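## Task

The shaft came out too far and more than just the blue spacer dropped off. Slide the shaft fully into the large housing block so that all the white spacers are threaded on it in the gap between the two blocks, and keep the blue spacer off it.

## Robot and tools

Robot: two arms, left_arm and right_arm, each ending in a parallel two-finger gripper. Finger direction is the gripper's +z axis; the fingers separate along its y axis. Measured bases in the scene frame: left_arm at (+0.046, +0.306, +0.015) m, quat_wxyz (+1.000, 0, 0, +0.026); right_arm at (+0.037, -0.325, +0.026) m, quat_wxyz (+1.000, 0, 0, -0.008). A two-camera stand is fixed behind the arms. Loose parts can occasionally get a small shove from outside.

Frames: the scene frame has its origin at table-top height, halfway between the nominal bases, +z up, +x outward over the table, and left_arm toward +y (arm names do not match image left/right). Fixed cameras and the table use the scene frame. Everything about a hand (end_effector_position in metres, end_effector_quat_wxyz, velocities, targets, wrist-camera poses) is in that arm's own base frame. Printed hand poses may be off by up to a few centimetres, more when reaching far. end_effector_position is the spot between the pads, roughly 1 cm behind the tips.

Row format (used by execute_actions and move): 14 numbers in [-1, 1]: dx, dy, dz, rx, ry, rz, opening for left_arm, then those seven for right_arm. Always send all 14. dx..rz are offsets, not poses: measured along that arm's base axes from the arm's current Hand target at the start of the action or move, with rotation about the Hand target position. Scale: 1.0 = 0.6 m or 180 degrees; rx, ry, rz form a single rotation vector. A translation longer than 1.0 may be shortened along its direction. Opening is absolute, not an offset: +1 fully open (0.094 m), -1 closed. Zero offsets re-command the current Hand target; a 0 opening is a real half-open command, so resend the present opening to leave a gripper unchanged.

execute_actions(actions, cameras): actions is a list of actions; each action is up to 15 rows, one per 1/30 s step, and a short action repeats its final row to fill 15 steps. Every row in an action is measured from the action's starting Hand target, not from the previous row, and each new action starts from the updated Hand target, so repeating an offset moves further. An empty list returns state and all images, including fields otherwise omitted (scene number, small temperature changes). cameras: names, ["all"], or []; an unknown name invalidates the call.

move(target, speed, blend, opening_speed, grip_force, blocking, cameras): straight-line paths for both grippers toward one row or a list of up to 15 rows, all offsets counted from the same starting Hand targets. speed in m/s, 0.002 to 2.9 (default 0.25), turning at up to twice that in rad/s; one value or one per target. blend in metres rounds corners in a list (0 = stop at each). opening_speed is scale units per second, at least 0.2; use it for gentle closing. grip_force is newtons per pad, 10 to 50, persisting until changed; low values close slowly. blocking=false returns after about 0.5 s while motion continues. A move lasts at least 0.5 s and is cut off after 10 s. Paths do not avoid obstacles or the other arm; grippers lag and can overshoot at speed. Avoid paths close to an arm's own base. The result adds a move: line (done, off_target, moving, held, fault) plus limits such as paced or held.

wait(seconds 0 to 10) lets time pass holding commands. stop brakes a running move. zoom_image(camera, region [x0, y0, x1, y1] pixels, at most 504 square) enlarges part of the latest image. finished_scene(scene 1 or 2) ends the scene irreversibly; the goal must hold without the robot.

Cameras (all 672x504): cam_head_left, cam_head_right, cam_high, cam_low, cam_left_wrist, cam_right_wrist.

Reading results: Hand target is the last commanded pose after clipping; orientation is clipped each step to within 40 degrees of the measured one. The gripper often rests short of it by up to a few centimetres due to friction and weight; this is not contact. Waiting does not close the gap; resend the missing distance as an offset. grip_measured uses the opening scale and may read about 2.5 mm wide when empty, and narrower than the part when squeezing. Tool commands lists current commands. Joint torques include the arm's own weight; joints 1 to 3 wrap at ±28 N m. Joint velocities marked within noise mean at rest. Step readings of end_effector_position appear only for execute_actions.

Joint ranges (rad): waist -2.618 to 3.054, shoulder 0 to 3.142, elbow 0 to 3.142 (straight at 2.901), wrist pitch and yaw ±1.571, wrist roll ±2.094.

Avoid: dropping parts or releasing moving ones; anything leaving the table; fast contacts and pressing far past a contact; hard hits on fixed or heavy items; the two grippers, housings or wrist cameras touching each other (the clearance check does not catch that), or one gripper closing on the other's fingers; strain on camera cables. A blocked arm keeps pushing; end it by commanding back past the gripper. Motor heat from holding loads, stretched reach or unreachable targets brings MOTOR HOT at 75 °C, a fault fold at 90 °C, and collapse at 100 °C.

Each tool is called after "Emit:" by a JSON object that holds its "name" and its "arguments".

## Session

Emit:
{"name": "execute_actions", "arguments": {"actions": []}}

Scene clock: 0.00 s.
left_arm: end_effector_position=(+0.4367, -0.0310, +0.0844) grip_measured=+1.000 end_effector_quat_wxyz=(+0.579, +0.055, +0.813, +0.030) | right_arm: end_effector_position=(+0.4343, +0.0105, +0.0938) grip_measured=+1.000 end_effector_quat_wxyz=(+0.608, +0.016, +0.786, -0.109)
Joint positions: left_arm=[-0.11 1.741 0.503 0.903 -0.089 0.087 0.094] | right_arm=[0.165 1.793 0.478 1.061 0.352 -0.068 0.094]
Joint velocities: within noise
Joint torques (N m): no reading
Motor temperatures (°C): left_arm=[25 27 34 34 24 25 29] | right_arm=[25 26 28 33 25 26 24]
Heat: left arm: 34 °C; right arm: 33 °C.
Hand target: left_arm +0.4385, -0.0312, +0.0889; +0.583, +0.054, +0.810, +0.029 | right_arm +0.4367, +0.0106, +0.1012; +0.616, +0.019, +0.780, -0.108
Tool commands: left_gripper/opening=+1.0 right_gripper/opening=+1.0

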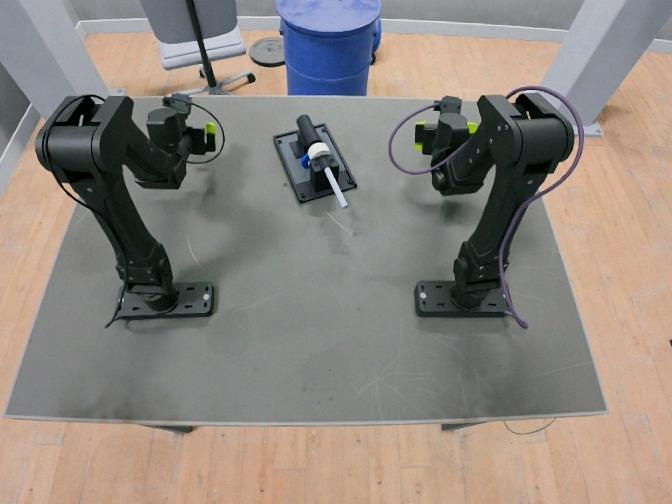

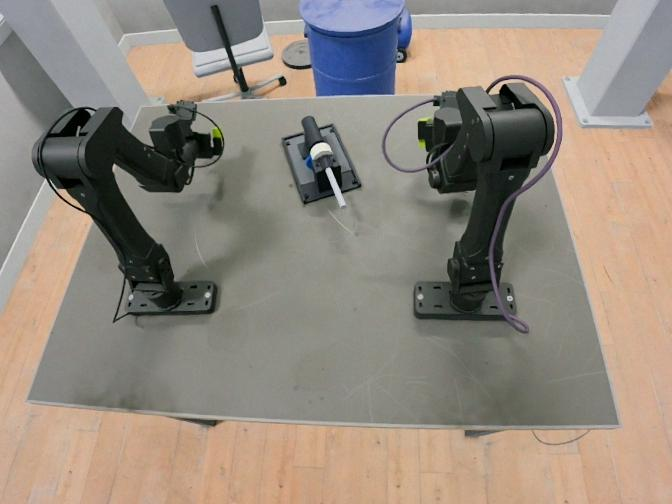

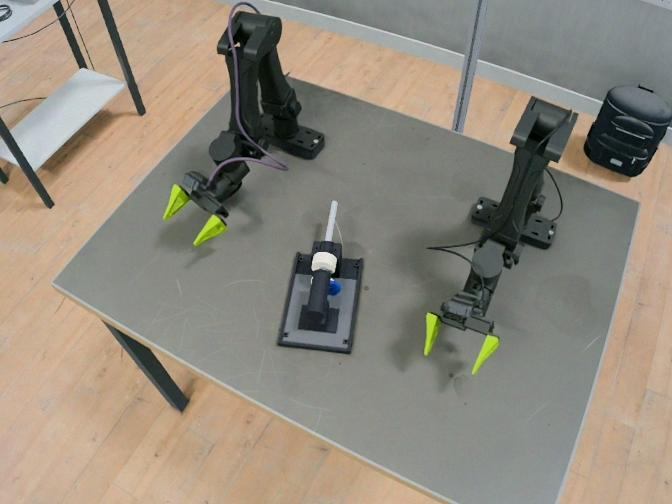

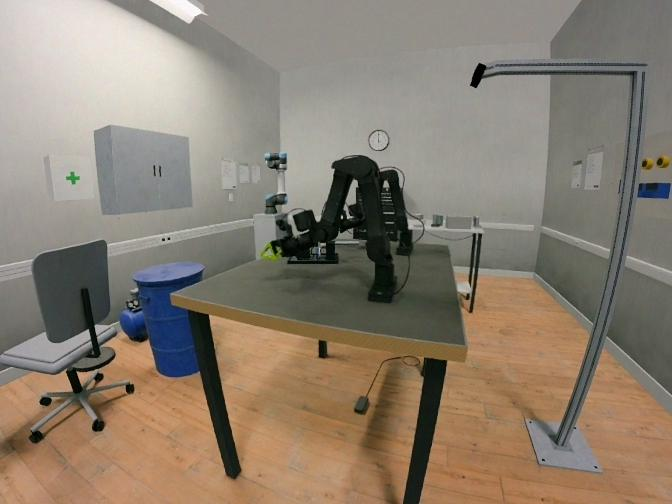

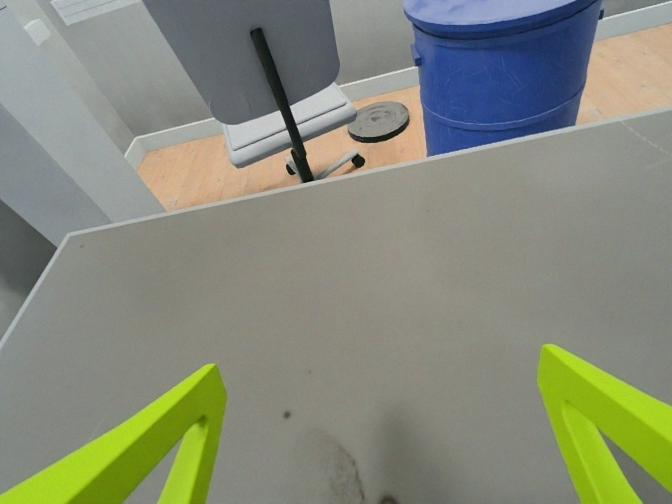

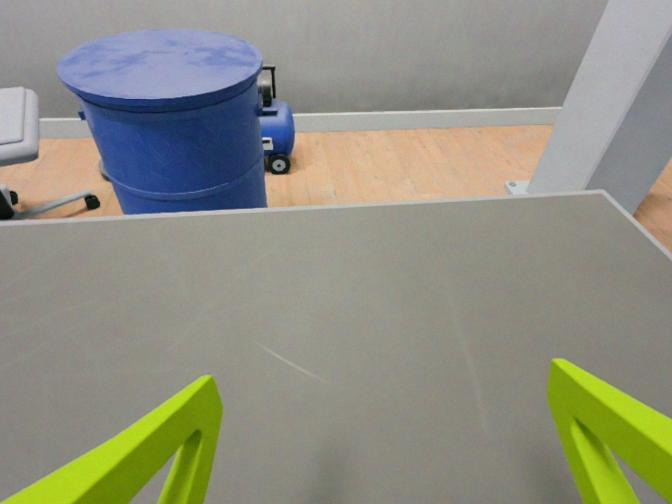

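Emit:
{"name": "zoom_image", "arguments": {"camera": "cam_head_left", "region": [250, 100, 380, 220]}}

Emit:
{"name": "zoom_image", "arguments": {"camera": "cam_high", "region": [260, 190, 390, 370]}}

Emit:
{"name": "zoom_image", "arguments": {"camera": "cam_low", "region": [250, 200, 370, 290]}}

Emit:
{"name": "zoom_image", "arguments": {"camera": "cam_head_right", "region": [260, 100, 390, 220]}}

Scaled by 3.877 from the camera's 672x504 image, which has a finer 960x720 frame.

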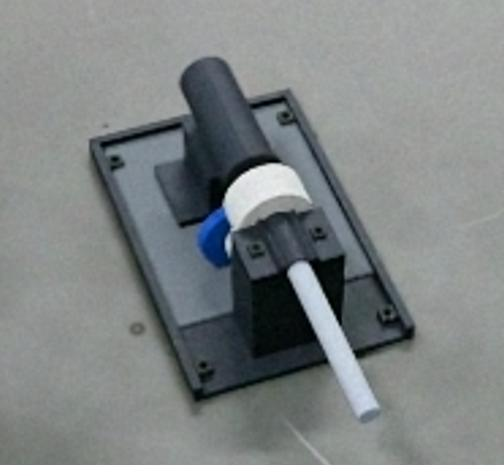

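Scaled by 2.800 from the camera's 672x504 image, which has a finer 960x720 frame.

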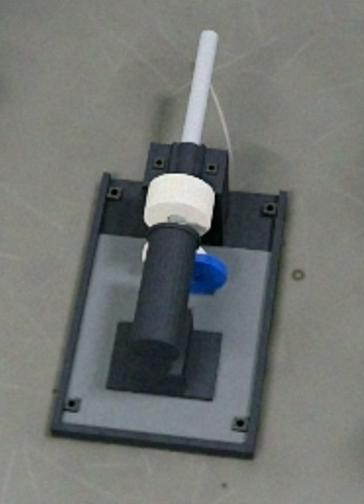

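Scaled by 4.200 from the camera's 672x504 image, which has a finer 960x720 frame.

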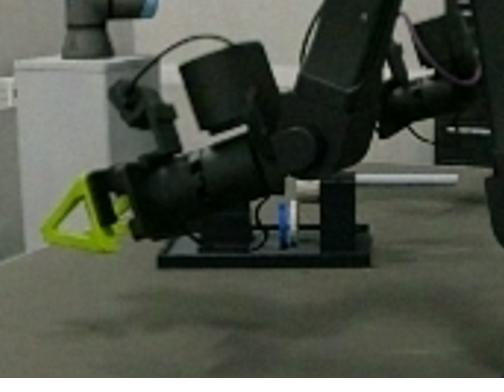

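Scaled by 3.877 from the camera's 672x504 image, which has a finer 960x720 frame.

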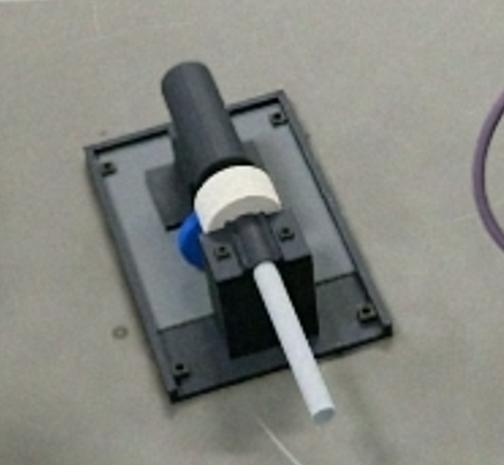

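Emit:
{"name": "move", "arguments": {"target": [-0.2392, -0.2513, 0.3268, 0.0691, 0.1714, -0.3143, 1.0, 0, 0, 0, 0, 0, 0, 1.0], "speed": 0.2, "cameras": ["cam_left_wrist", "cam_high", "cam_head_left"]}}

Scene clock: 9.87 s.
left_arm: end_effector_position=(+0.2955, -0.1777, +0.2791) grip_measured=+1.000 end_effector_quat_wxyz=(+0.290, +0.485, +0.807, -0.171) | right_arm: end_effector_position=(+0.4343, +0.0105, +0.0938) grip_measured=+1.000 end_effector_quat_wxyz=(+0.608, +0.016, +0.786, -0.109)
Joint positions: left_arm=[-0.314 1.439 1.601 -1.197 0.452 0.641 0.094] | right_arm=[0.165 1.793 0.478 1.061 0.352 -0.068 0.094]
Joint torques (N m): left_arm=[-0.43 -4.85 9.76 1.32 0.32 0.06] | right_arm=[-0.05 -7.92 5.42 2.23 0.06 -0.01]
Heat: left arm: 36 °C; right arm: 35 °C.
Hand target: left_arm +0.2951, -0.1819, +0.2849; +0.292, +0.491, +0.801, -0.178 | right_arm +0.4367, +0.0106, +0.1012; +0.616, +0.019, +0.780, -0.108
Off the commanded pose: left_arm 0.007 m, 1 deg | right_arm 0.008 m, 1 deg.
move: done
Images, in order (width x height): cam_head_left 672x504, cam_high 672x504, cam_left_wrist 672x504.

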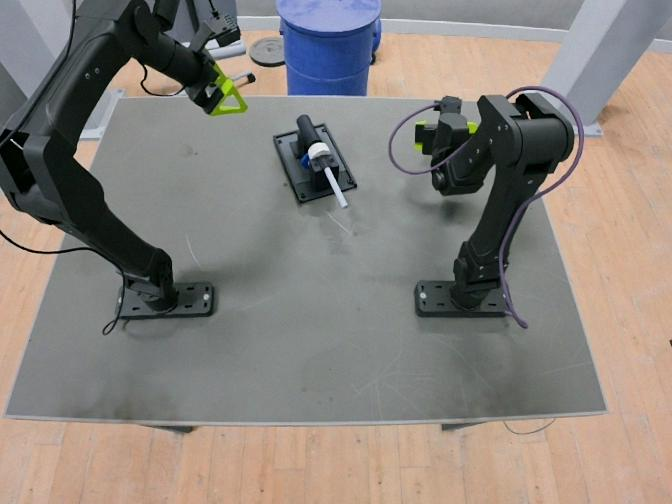

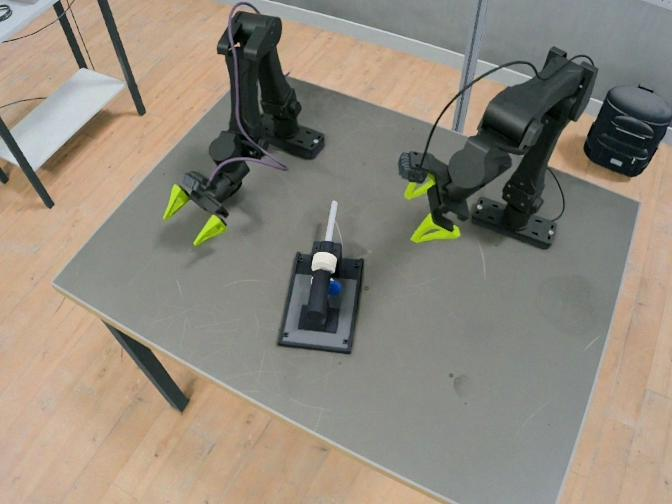

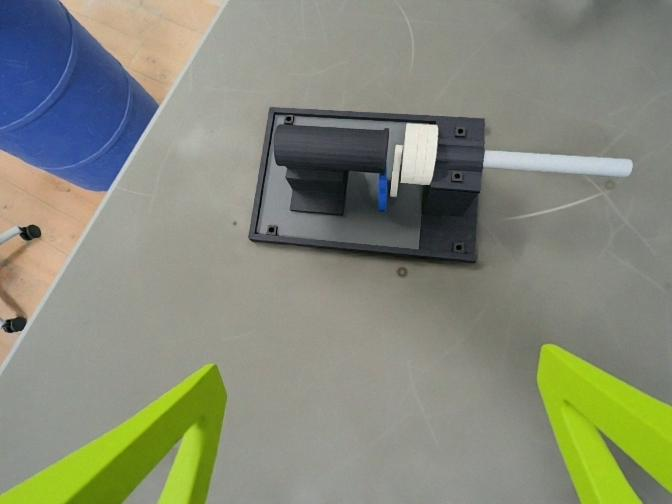

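Emit:
{"name": "zoom_image", "arguments": {"camera": "cam_left_wrist", "region": [240, 90, 500, 280]}}

Emit:
{"name": "zoom_image", "arguments": {"camera": "cam_left_wrist", "region": [350, 100, 500, 230]}}

Scaled by 1.938 from the camera's 672x504 image, which has a finer 960x720 frame.

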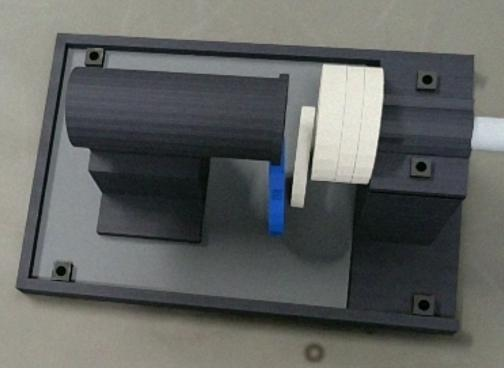

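Scaled by 3.360 from the camera's 672x504 image, which has a finer 960x720 frame.

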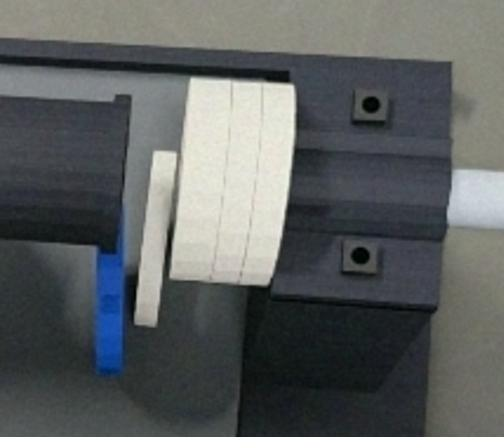

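Emit:
{"name": "move", "arguments": {"target": [0, 0, 0, 0, 0, 0, 1.0, -0.2107, 0.2657, 0.2880, -0.0526, 0.2176, 0.3612, 1.0], "speed": 0.2, "cameras": ["cam_right_wrist", "cam_low"]}}

Emit:
{"name": "zoom_image", "arguments": {"camera": "cam_right_wrist", "region": [200, 80, 500, 300]}}

Scene clock: 16.27 s.
left_arm: end_effector_position=(+0.2954, -0.1777, +0.2791) grip_measured=+1.000 end_effector_quat_wxyz=(+0.289, +0.485, +0.808, -0.171) | right_arm: end_effector_position=(+0.3094, +0.1630, +0.2642) grip_measured=+1.000 end_effector_quat_wxyz=(+0.287, -0.469, +0.819, +0.164)
Joint positions: left_arm=[-0.314 1.439 1.601 -1.198 0.452 0.641 0.094] | right_arm=[0.253 1.455 1.561 -1.165 -0.456 -0.666 0.094]
Joint torques (N m): left_arm=[-0.43 -4.85 9.77 1.32 0.32 0.08] | right_arm=[0.46 -4.45 9.58 1.27 -0.52 -0.11]
Heat: left arm: 36 °C; right arm: 35 °C.
Hand target: left_arm +0.2951, -0.1819, +0.2849; +0.292, +0.491, +0.801, -0.178 | right_arm +0.3103, +0.1701, +0.2740; +0.295, -0.477, +0.809, +0.174
Off the commanded pose: left_arm 0.007 m, 1 deg | right_arm 0.012 m, 2 deg.
move: off_target (right_arm)
Images, in order (width x height): cam_low 672x504, cam_right_wrist 672x504.

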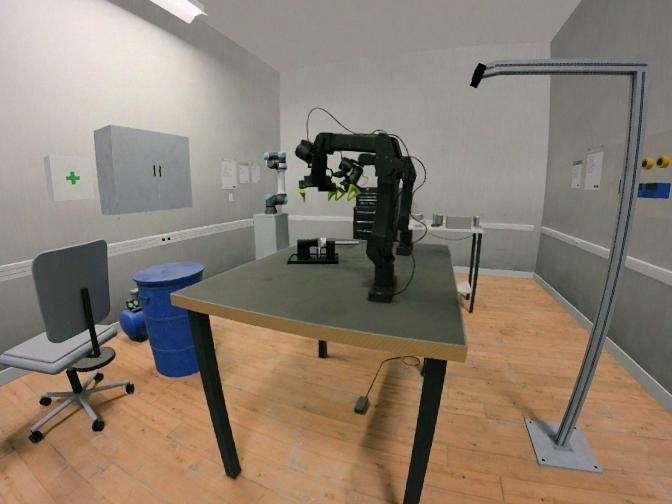

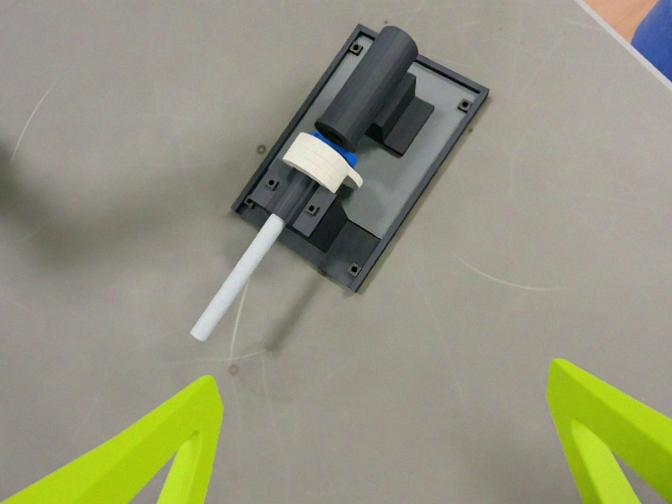

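Scaled by 1.680 from the camera's 672x504 image, which has a finer 960x720 frame.

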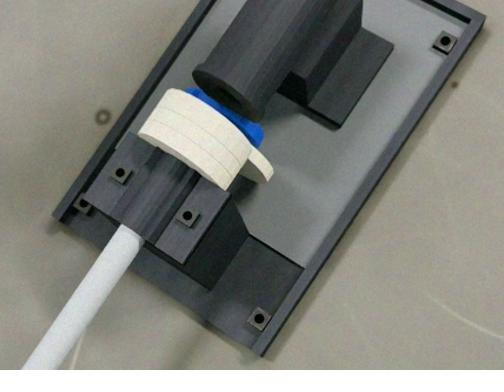

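Emit:
{"name": "zoom_image", "arguments": {"camera": "cam_low", "region": [280, 225, 370, 275]}}

Scaled by 5.600 from the camera's 672x504 image, which has a finer 960x720 frame.

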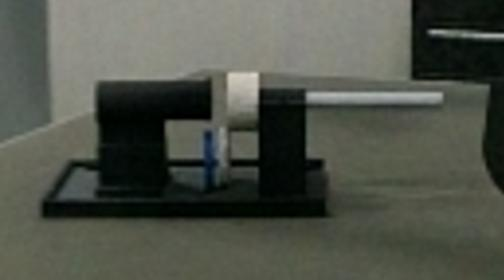

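Emit:
{"name": "move", "arguments": {"target": [0.0163, 0, -0.2332, -0.1244, -0.0615, -0.0056, 1.0, 0, 0, 0, 0, 0, 0, 1.0], "speed": 0.2, "cameras": ["cam_left_wrist"]}}

Emit:
{"name": "zoom_image", "arguments": {"camera": "cam_left_wrist", "region": [200, 50, 500, 275]}}

Scene clock: 31.23 s.
left_arm: end_effector_position=(+0.3075, -0.1811, +0.1505) grip_measured=+1.000 end_effector_quat_wxyz=(+0.461, +0.449, +0.714, -0.275) | right_arm: end_effector_position=(+0.3094, +0.1630, +0.2642) grip_measured=+1.000 end_effector_quat_wxyz=(+0.286, -0.469, +0.819, +0.164)
Joint positions: left_arm=[-0.155 1.305 0.645 -0.012 0.824 0.552 0.094] | right_arm=[0.253 1.455 1.561 -1.165 -0.456 -0.666 0.094]
Joint torques (N m): left_arm=[0.14 -3.79 6.43 1.85 0.35 -0.06] | right_arm=[0.46 -4.46 9.61 1.26 -0.52 -0.1]
Heat: left arm: 36 °C; right arm: 34 °C.
Hand target: left_arm +0.3047, -0.1820, +0.1450; +0.455, +0.447, +0.716, -0.285 | right_arm +0.3103, +0.1701, +0.2740; +0.295, -0.477, +0.809, +0.174
Off the commanded pose: left_arm 0.006 m, 1 deg | right_arm 0.012 m, 2 deg.
move: off_target (right_arm)
Images, in order (width x height): cam_left_wrist 672x504.

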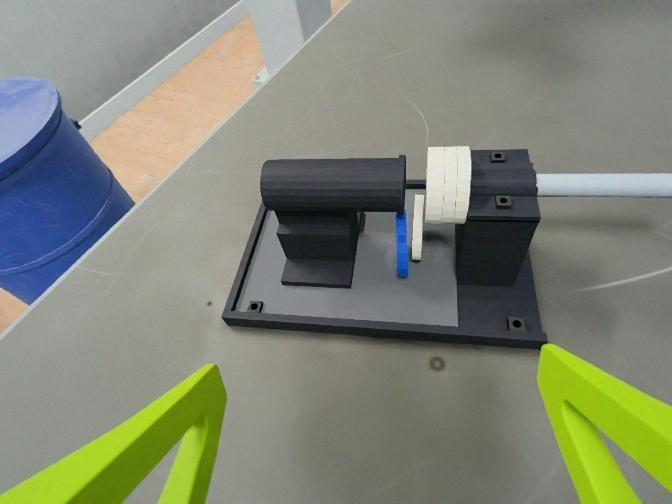

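Scaled by 1.680 from the camera's 672x504 image, which has a finer 960x720 frame.

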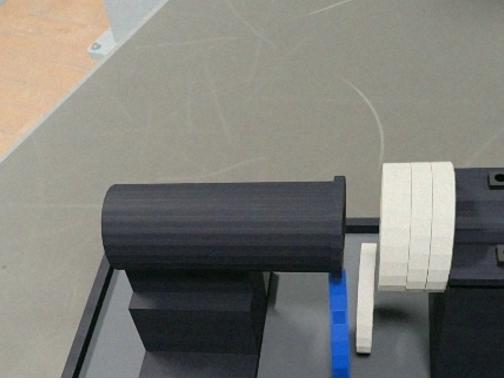

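Emit:
{"name": "execute_actions", "arguments": {"actions": []}}

Emit:
{"name": "zoom_image", "arguments": {"camera": "cam_high", "region": [300, 240, 350, 300]}}

Scene clock: 31.80 s.
left_arm: end_effector_position=(+0.3076, -0.1811, +0.1507) grip_measured=+1.000 end_effector_quat_wxyz=(+0.462, +0.449, +0.714, -0.275) | right_arm: end_effector_position=(+0.3094, +0.1630, +0.2642) grip_measured=+1.000 end_effector_quat_wxyz=(+0.286, -0.469, +0.819, +0.164)
Joint positions: left_arm=[-0.155 1.305 0.645 -0.011 0.824 0.552 0.094] | right_arm=[0.253 1.455 1.561 -1.165 -0.456 -0.666 0.094]
Joint velocities: within noise
Joint torques (N m): left_arm=[0.13 -3.81 6.43 1.85 0.35 -0.06] | right_arm=[0.47 -4.45 9.59 1.26 -0.52 -0.1]
Motor temperatures (°C): left_arm=[25 28 36 36 24 25 29] | right_arm=[25 26 30 34 25 25 24]
Heat: left arm: 36 °C; right arm: 34 °C.
Hand target: left_arm +0.3048, -0.1820, +0.1451; +0.456, +0.447, +0.715, -0.285 | right_arm +0.3103, +0.1701, +0.2740; +0.295, -0.477, +0.809, +0.174
Tool commands: left_gripper/opening=+1.0 right_gripper/opening=+1.0
Off the commanded pose: left_arm 0.006 m, 1 deg | right_arm 0.012 m, 2 deg.

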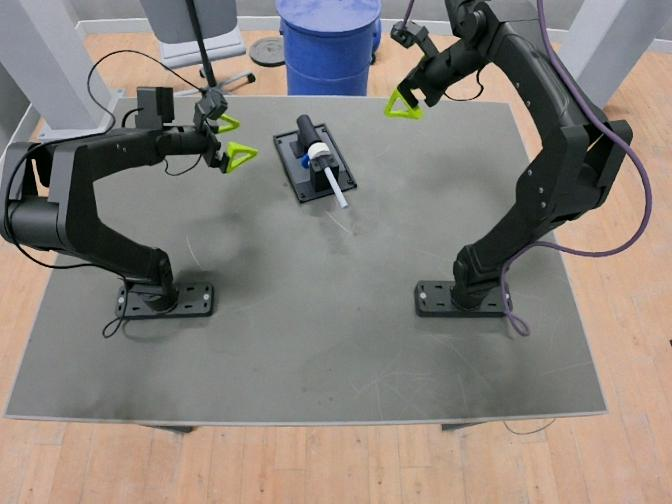

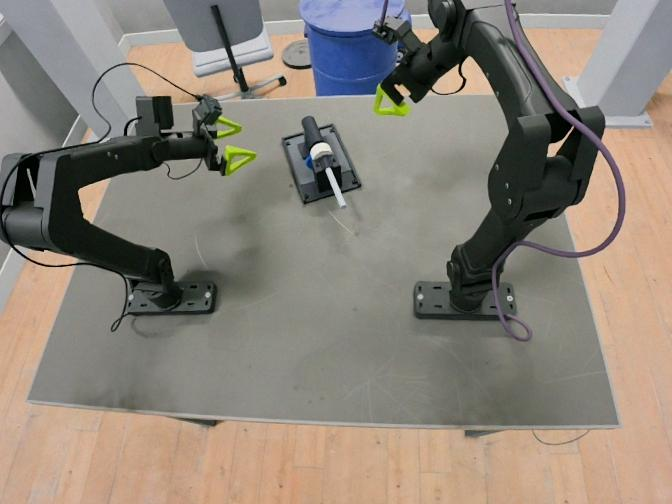

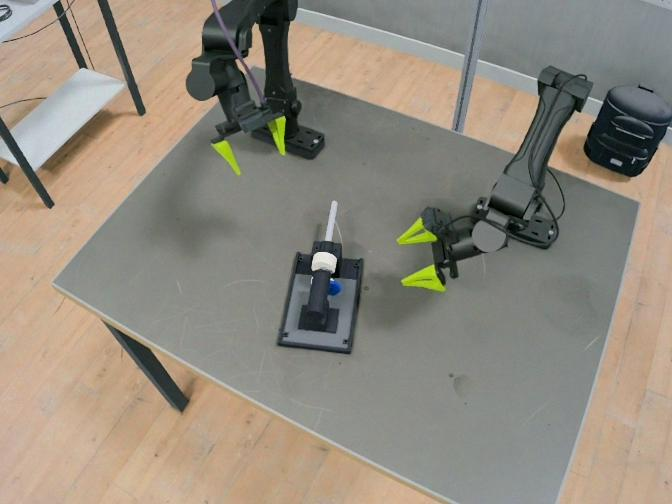

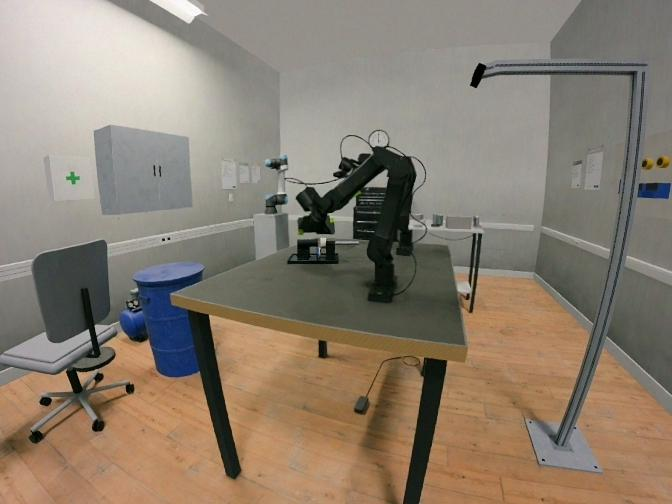

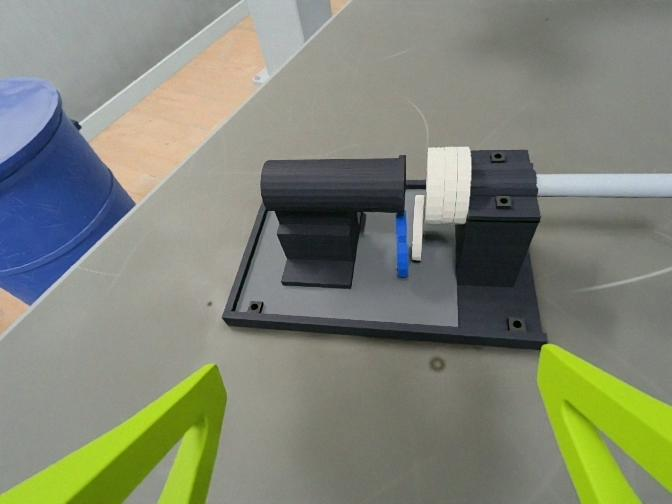

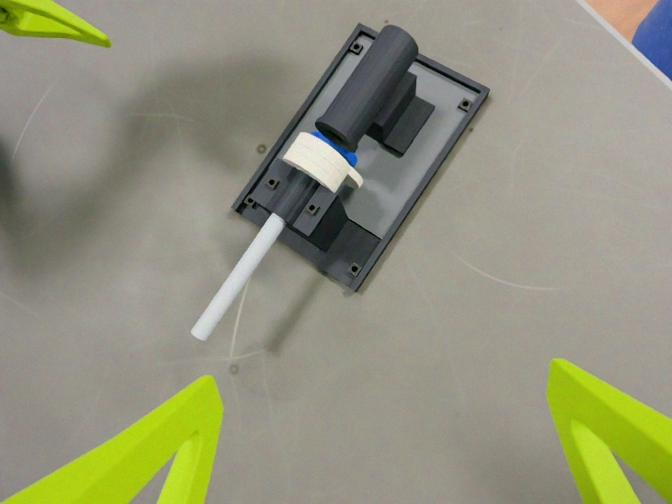

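Scaled by 8.400 from the camera's 672x504 image, which has a finer 960x720 frame.

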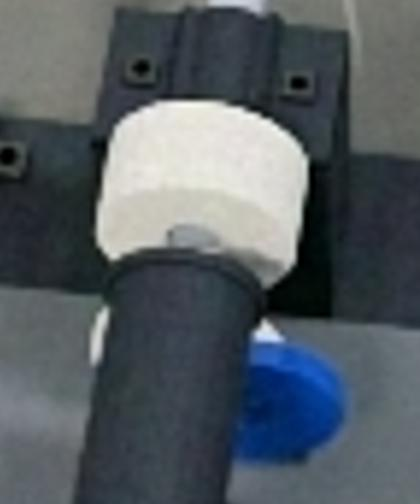

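Emit:
{"name": "zoom_image", "arguments": {"camera": "cam_right_wrist", "region": [0, 0, 150, 110]}}

Emit:
{"name": "zoom_image", "arguments": {"camera": "cam_high", "region": [390, 190, 470, 300]}}

Emit:
{"name": "zoom_image", "arguments": {"camera": "cam_low", "region": [280, 170, 400, 275]}}

Scaled by 3.360 from the camera's 672x504 image, which has a finer 960x720 frame.

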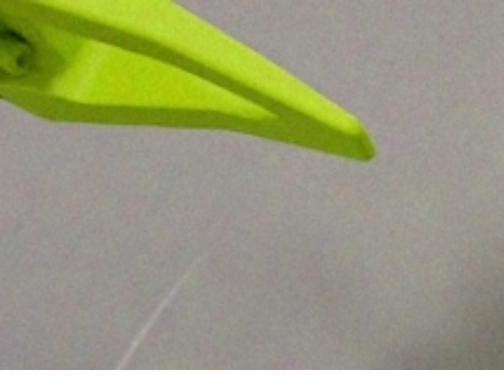

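Scaled by 4.582 from the camera's 672x504 image, which has a finer 960x720 frame.

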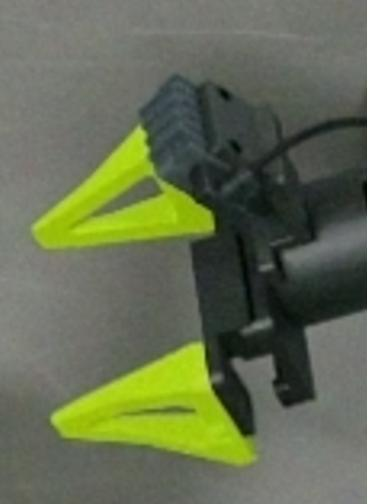

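Scaled by 4.200 from the camera's 672x504 image, which has a finer 960x720 frame.

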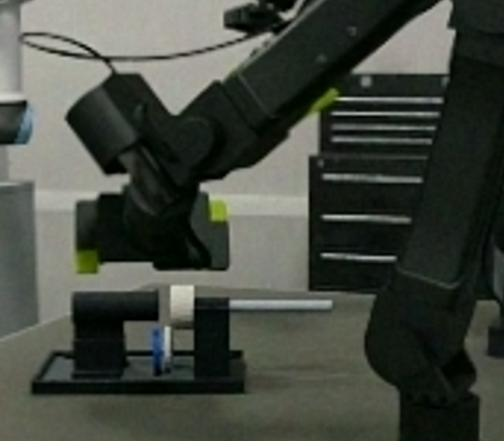

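Emit:
{"name": "move", "arguments": {"target": [0, 0, 0.1, 0, 0, 0, 1.0, 0, 0, 0, 0, 0, 0, 1.0], "speed": 0.2, "cameras": ["cam_left_wrist"]}}

Scene clock: 40.33 s.
left_arm: end_effector_position=(+0.3049, -0.1810, +0.1940) grip_measured=+1.000 end_effector_quat_wxyz=(+0.448, +0.442, +0.723, -0.284) | right_arm: end_effector_position=(+0.3094, +0.1630, +0.2642) grip_measured=+1.000 end_effector_quat_wxyz=(+0.286, -0.469, +0.819, +0.164)
Joint positions: left_arm=[-0.155 1.243 0.803 -0.262 0.826 0.541 0.094] | right_arm=[0.253 1.455 1.561 -1.165 -0.456 -0.666 0.094]
Joint torques (N m): left_arm=[0.1 -5.49 10.1 1.6 0.33 0.04] | right_arm=[0.46 -4.45 9.59 1.26 -0.52 -0.1]
Heat: left arm: 37 °C; right arm: 34 °C.
Hand target: left_arm +0.3048, -0.1820, +0.2051; +0.455, +0.446, +0.716, -0.285 | right_arm +0.3103, +0.1701, +0.2740; +0.295, -0.477, +0.809, +0.174
Off the commanded pose: left_arm 0.011 m, 1 deg | right_arm 0.012 m, 2 deg.
move: off_target (left_arm, right_arm)
Images, in order (width x height): cam_left_wrist 672x504.

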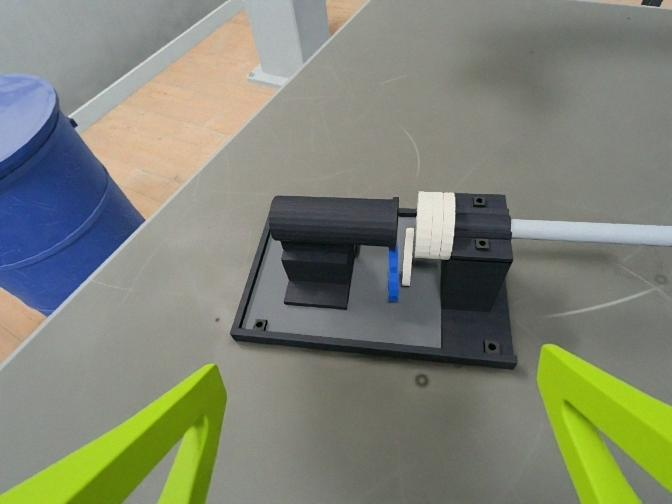

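Emit:
{"name": "move", "arguments": {"target": [0, 0, 0, 0, 0, 0, 1.0, -0.03, -0.2007, -0.0667, 0.2302, -0.0978, 0.0623, 1.0], "speed": 0.25}}

Emit:
{"name": "move", "arguments": {"target": [0.0633, -0.2723, 0.0915, 0.2888, -0.1085, -0.4812, 1.0, 0, 0, 0, 0, 0, 0, 1.0], "speed": 0.25, "cameras": ["all"]}}

Scene clock: 68.13 s.
left_arm: end_effector_position=(+0.3048, -0.1810, +0.1939) grip_measured=+1.000 end_effector_quat_wxyz=(+0.448, +0.442, +0.724, -0.284) | right_arm: end_effector_position=(+0.2867, +0.0527, +0.2241) grip_measured=+1.000 end_effector_quat_wxyz=(+0.537, -0.421, +0.635, +0.362)
Joint positions: left_arm=[-0.155 1.243 0.803 -0.263 0.826 0.541 0.094] | right_arm=[-0.477 1.628 1.12 -1.543 -1.388 -2.05 0.094]
Joint torques (N m): left_arm=[0.12 -5.5 10.1 1.59 0.34 0.04] | right_arm=[-0.18 -5.57 7.95 -0.42 -0.77 -0.11]
Heat: left arm: 36 °C; right arm: 34 °C.
Hand target: left_arm +0.3048, -0.1820, +0.2051; +0.455, +0.446, +0.716, -0.285 | right_arm +0.2923, +0.0497, +0.2339; +0.543, -0.438, +0.593, +0.401
Off the commanded pose: left_arm 0.011 m, 1 deg | right_arm 0.012 m, 7 deg.
joint sent to its limit (right arm) — joint 4 (wrist pitch), lower limit. The joint targets are off in orientation, not in position.
move: off_target (left_arm, right_arm)

Scene clock: 72.70 s.
left_arm: end_effector_position=(+0.3442, -0.3417, +0.2651) grip_measured=+1.000 end_effector_quat_wxyz=(+0.258, +0.939, +0.228, +0.013) | right_arm: end_effector_position=(+0.2867, +0.0527, +0.2241) grip_measured=+1.000 end_effector_quat_wxyz=(+0.537, -0.421, +0.635, +0.362)
Joint positions: left_arm=[-0.678 2.225 2.656 -1.558 0.287 1.921 0.094] | right_arm=[-0.477 1.628 1.12 -1.543 -1.388 -2.05 0.094]
Joint torques (N m): left_arm=[-0.61 -10.33 8.31 1.14 0.15 0.05] | right_arm=[-0.16 -5.6 7.97 -0.42 -0.76 -0.12]
Heat: left arm: 36 °C; right arm: 33 °C.
Hand target: left_arm +0.3429, -0.3453, +0.2600; +0.026, +0.972, +0.197, -0.128 | right_arm +0.2923, +0.0496, +0.2339; +0.543, -0.438, +0.593, +0.401
Off the commanded pose: left_arm 0.006 m, 32 deg | right_arm 0.012 m, 7 deg.
joint sent to its limit (left arm) — joint 4 (wrist pitch), lower limit. The joint targets are off in orientation, not in position.
joint sent to its limit (right arm) — joint 4 (wrist pitch), lower limit. The joint targets are off in orientation, not in position.
move: off_target (left_arm, right_arm)

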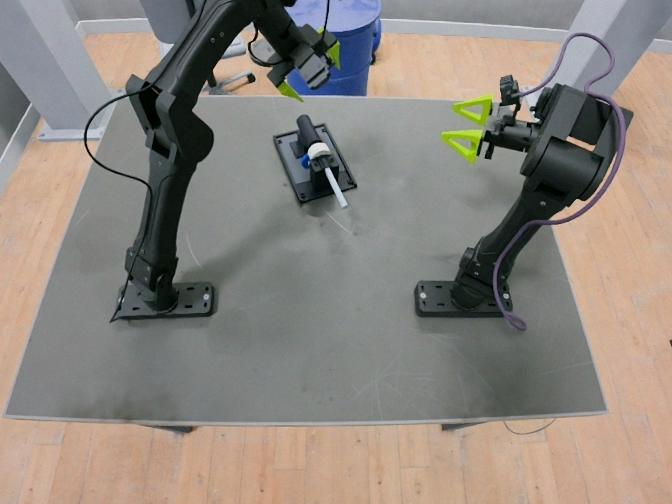

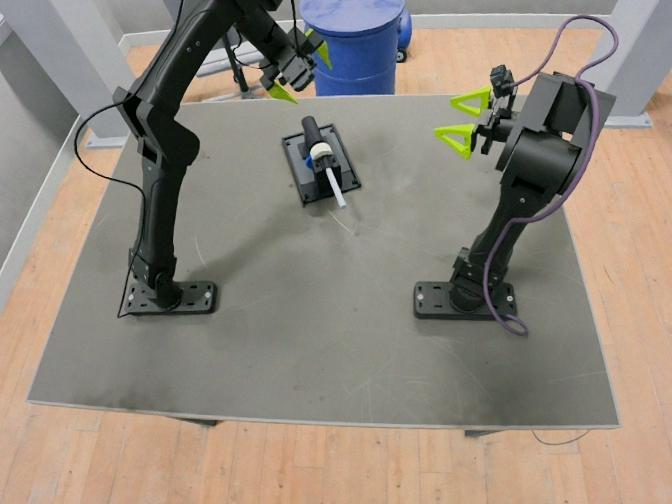

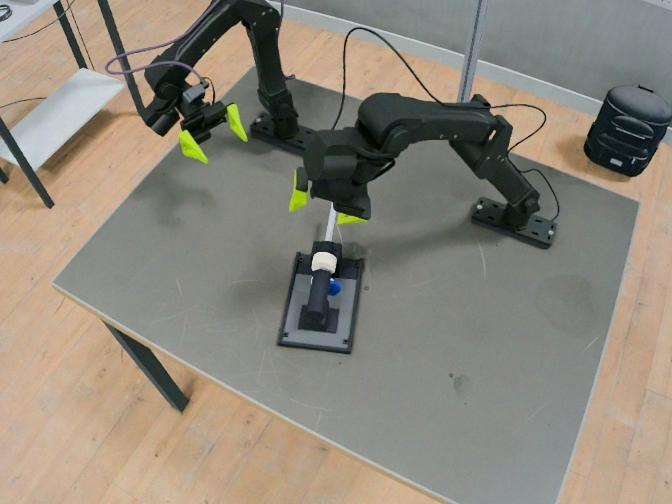

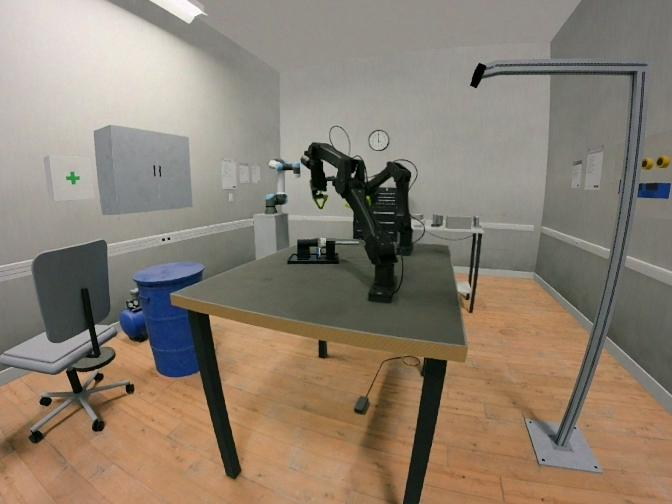

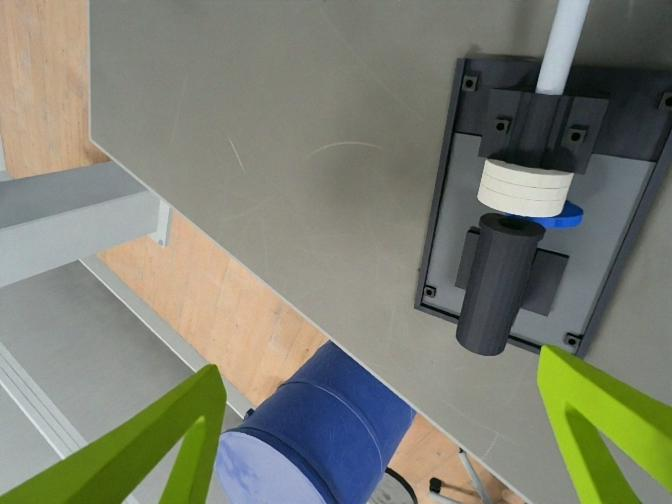

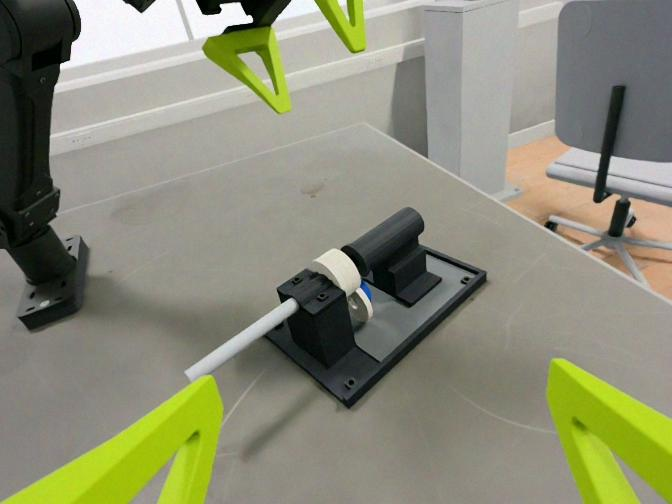

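Emit:
{"name": "zoom_image", "arguments": {"camera": "cam_head_left", "region": [420, 60, 640, 200]}}

Emit:
{"name": "zoom_image", "arguments": {"camera": "cam_high", "region": [130, 70, 260, 170]}}

Emit:
{"name": "zoom_image", "arguments": {"camera": "cam_high", "region": [260, 80, 430, 250]}}

Emit:
{"name": "zoom_image", "arguments": {"camera": "cam_right_wrist", "region": [180, 0, 400, 130]}}

Scaled by 2.291 from the camera's 672x504 image, which has a finer 960x720 frame.

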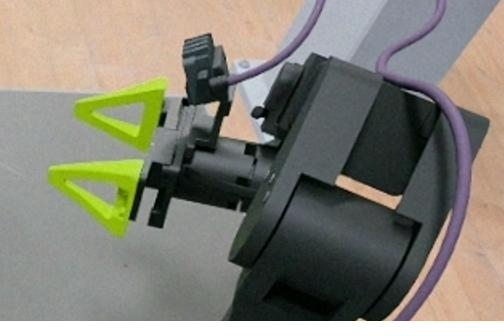

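Scaled by 3.877 from the camera's 672x504 image, which has a finer 960x720 frame.

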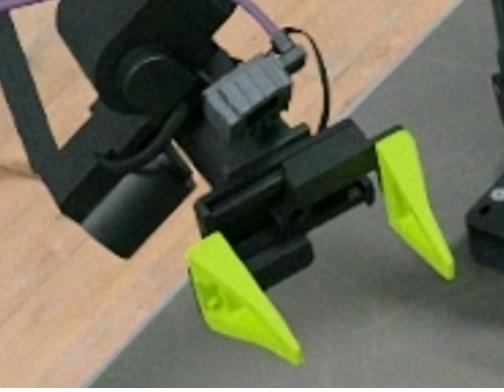

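Scaled by 2.965 from the camera's 672x504 image, which has a finer 960x720 frame.

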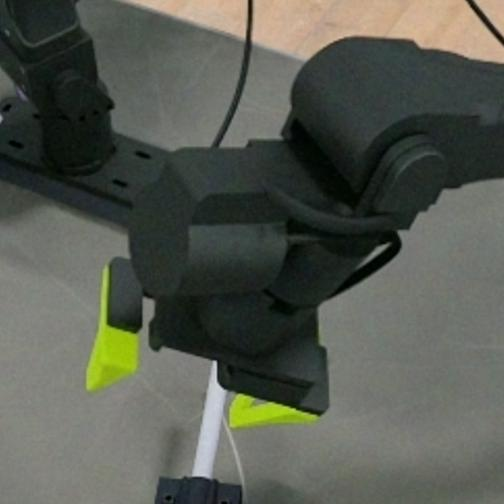

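Scaled by 2.291 from the camera's 672x504 image, which has a finer 960x720 frame.

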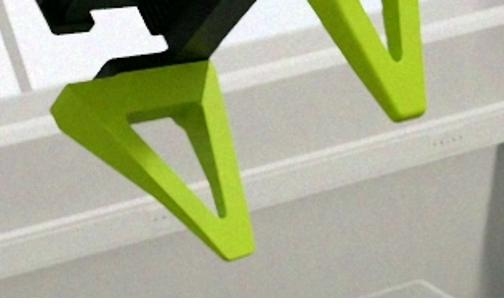

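Emit:
{"name": "move", "arguments": {"target": [[-0.108, 0.2617, -0.0667, -0.2680, 0.1075, 0.4717, 1.0, 0, 0, 0, 0, 0, 0, 1.0], [-0.108, 0.2617, -0.2333, -0.2680, 0.1075, 0.4717, 1.0, 0, 0, 0, 0, 0, 0, 1.0]], "speed": 0.25, "cameras": ["cam_left_wrist", "cam_right_wrist"]}}

Scene clock: 106.93 s.
left_arm: end_effector_position=(+0.2801, -0.1883, +0.1234) grip_measured=+1.000 end_effector_quat_wxyz=(+0.434, +0.473, +0.715, -0.276) | right_arm: end_effector_position=(+0.2867, +0.0527, +0.2241) grip_measured=+1.000 end_effector_quat_wxyz=(+0.537, -0.421, +0.635, +0.362)
Joint positions: left_arm=[-0.202 1.277 0.562 -0.028 0.799 0.6 0.094] | right_arm=[-0.477 1.628 1.12 -1.543 -1.388 -2.05 0.094]
Joint torques (N m): left_arm=[0.29 -3.67 6.38 1.79 0.34 -0.07] | right_arm=[-0.16 -5.6 7.98 -0.42 -0.76 -0.12]
Heat: left arm: 35 °C; right arm: 32 °C.
Hand target: left_arm +0.2779, -0.1883, +0.1199; +0.430, +0.470, +0.716, -0.283 | right_arm +0.2923, +0.0496, +0.2339; +0.543, -0.438, +0.593, +0.401
Off the commanded pose: left_arm 0.004 m, 1 deg | right_arm 0.012 m, 7 deg.
joint sent to its limit (right arm) — joint 4 (wrist pitch), lower limit. The joint targets are off in orientation, not in position.
move: off_target (right_arm)
Images, in order (width x height): cam_left_wrist 672x504, cam_right_wrist 672x504.

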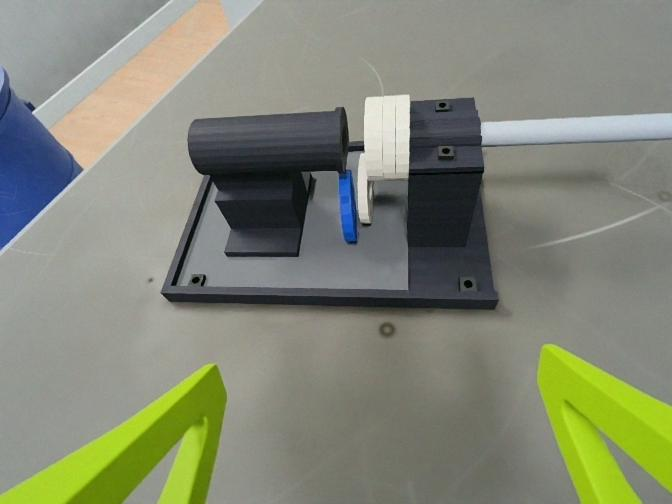

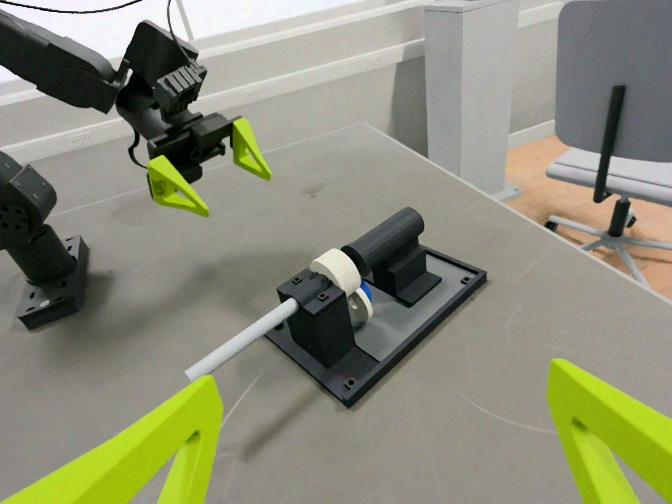

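Emit:
{"name": "zoom_image", "arguments": {"camera": "cam_right_wrist", "region": [120, 10, 300, 230]}}

Emit:
{"name": "zoom_image", "arguments": {"camera": "cam_right_wrist", "region": [260, 190, 440, 370]}}

Emit:
{"name": "zoom_image", "arguments": {"camera": "cam_left_wrist", "region": [300, 80, 480, 260]}}

Scaled by 2.291 from the camera's 672x504 image, which has a finer 960x720 frame.

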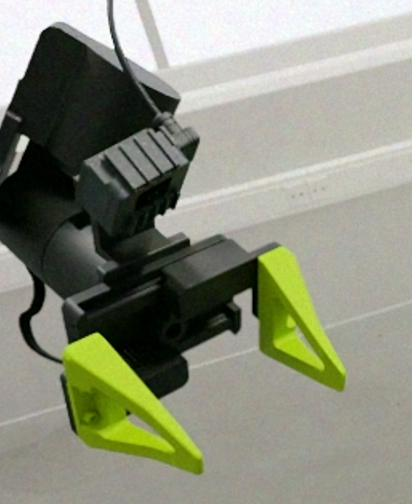

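Scaled by 2.800 from the camera's 672x504 image, which has a finer 960x720 frame.

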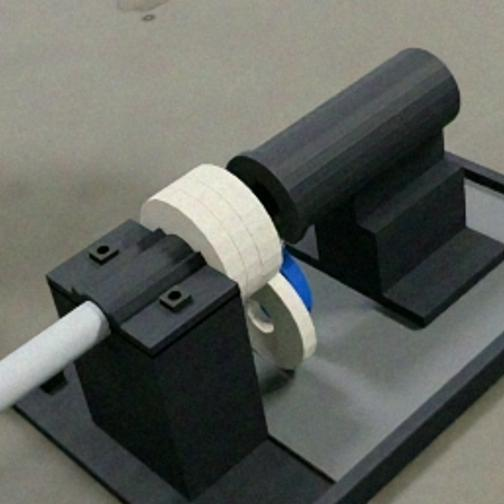

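Scaled by 2.800 from the camera's 672x504 image, which has a finer 960x720 frame.

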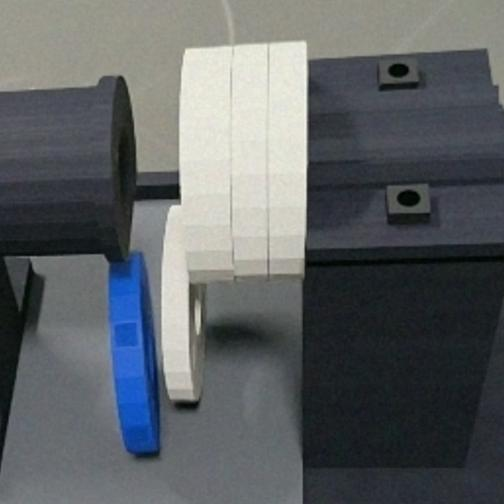

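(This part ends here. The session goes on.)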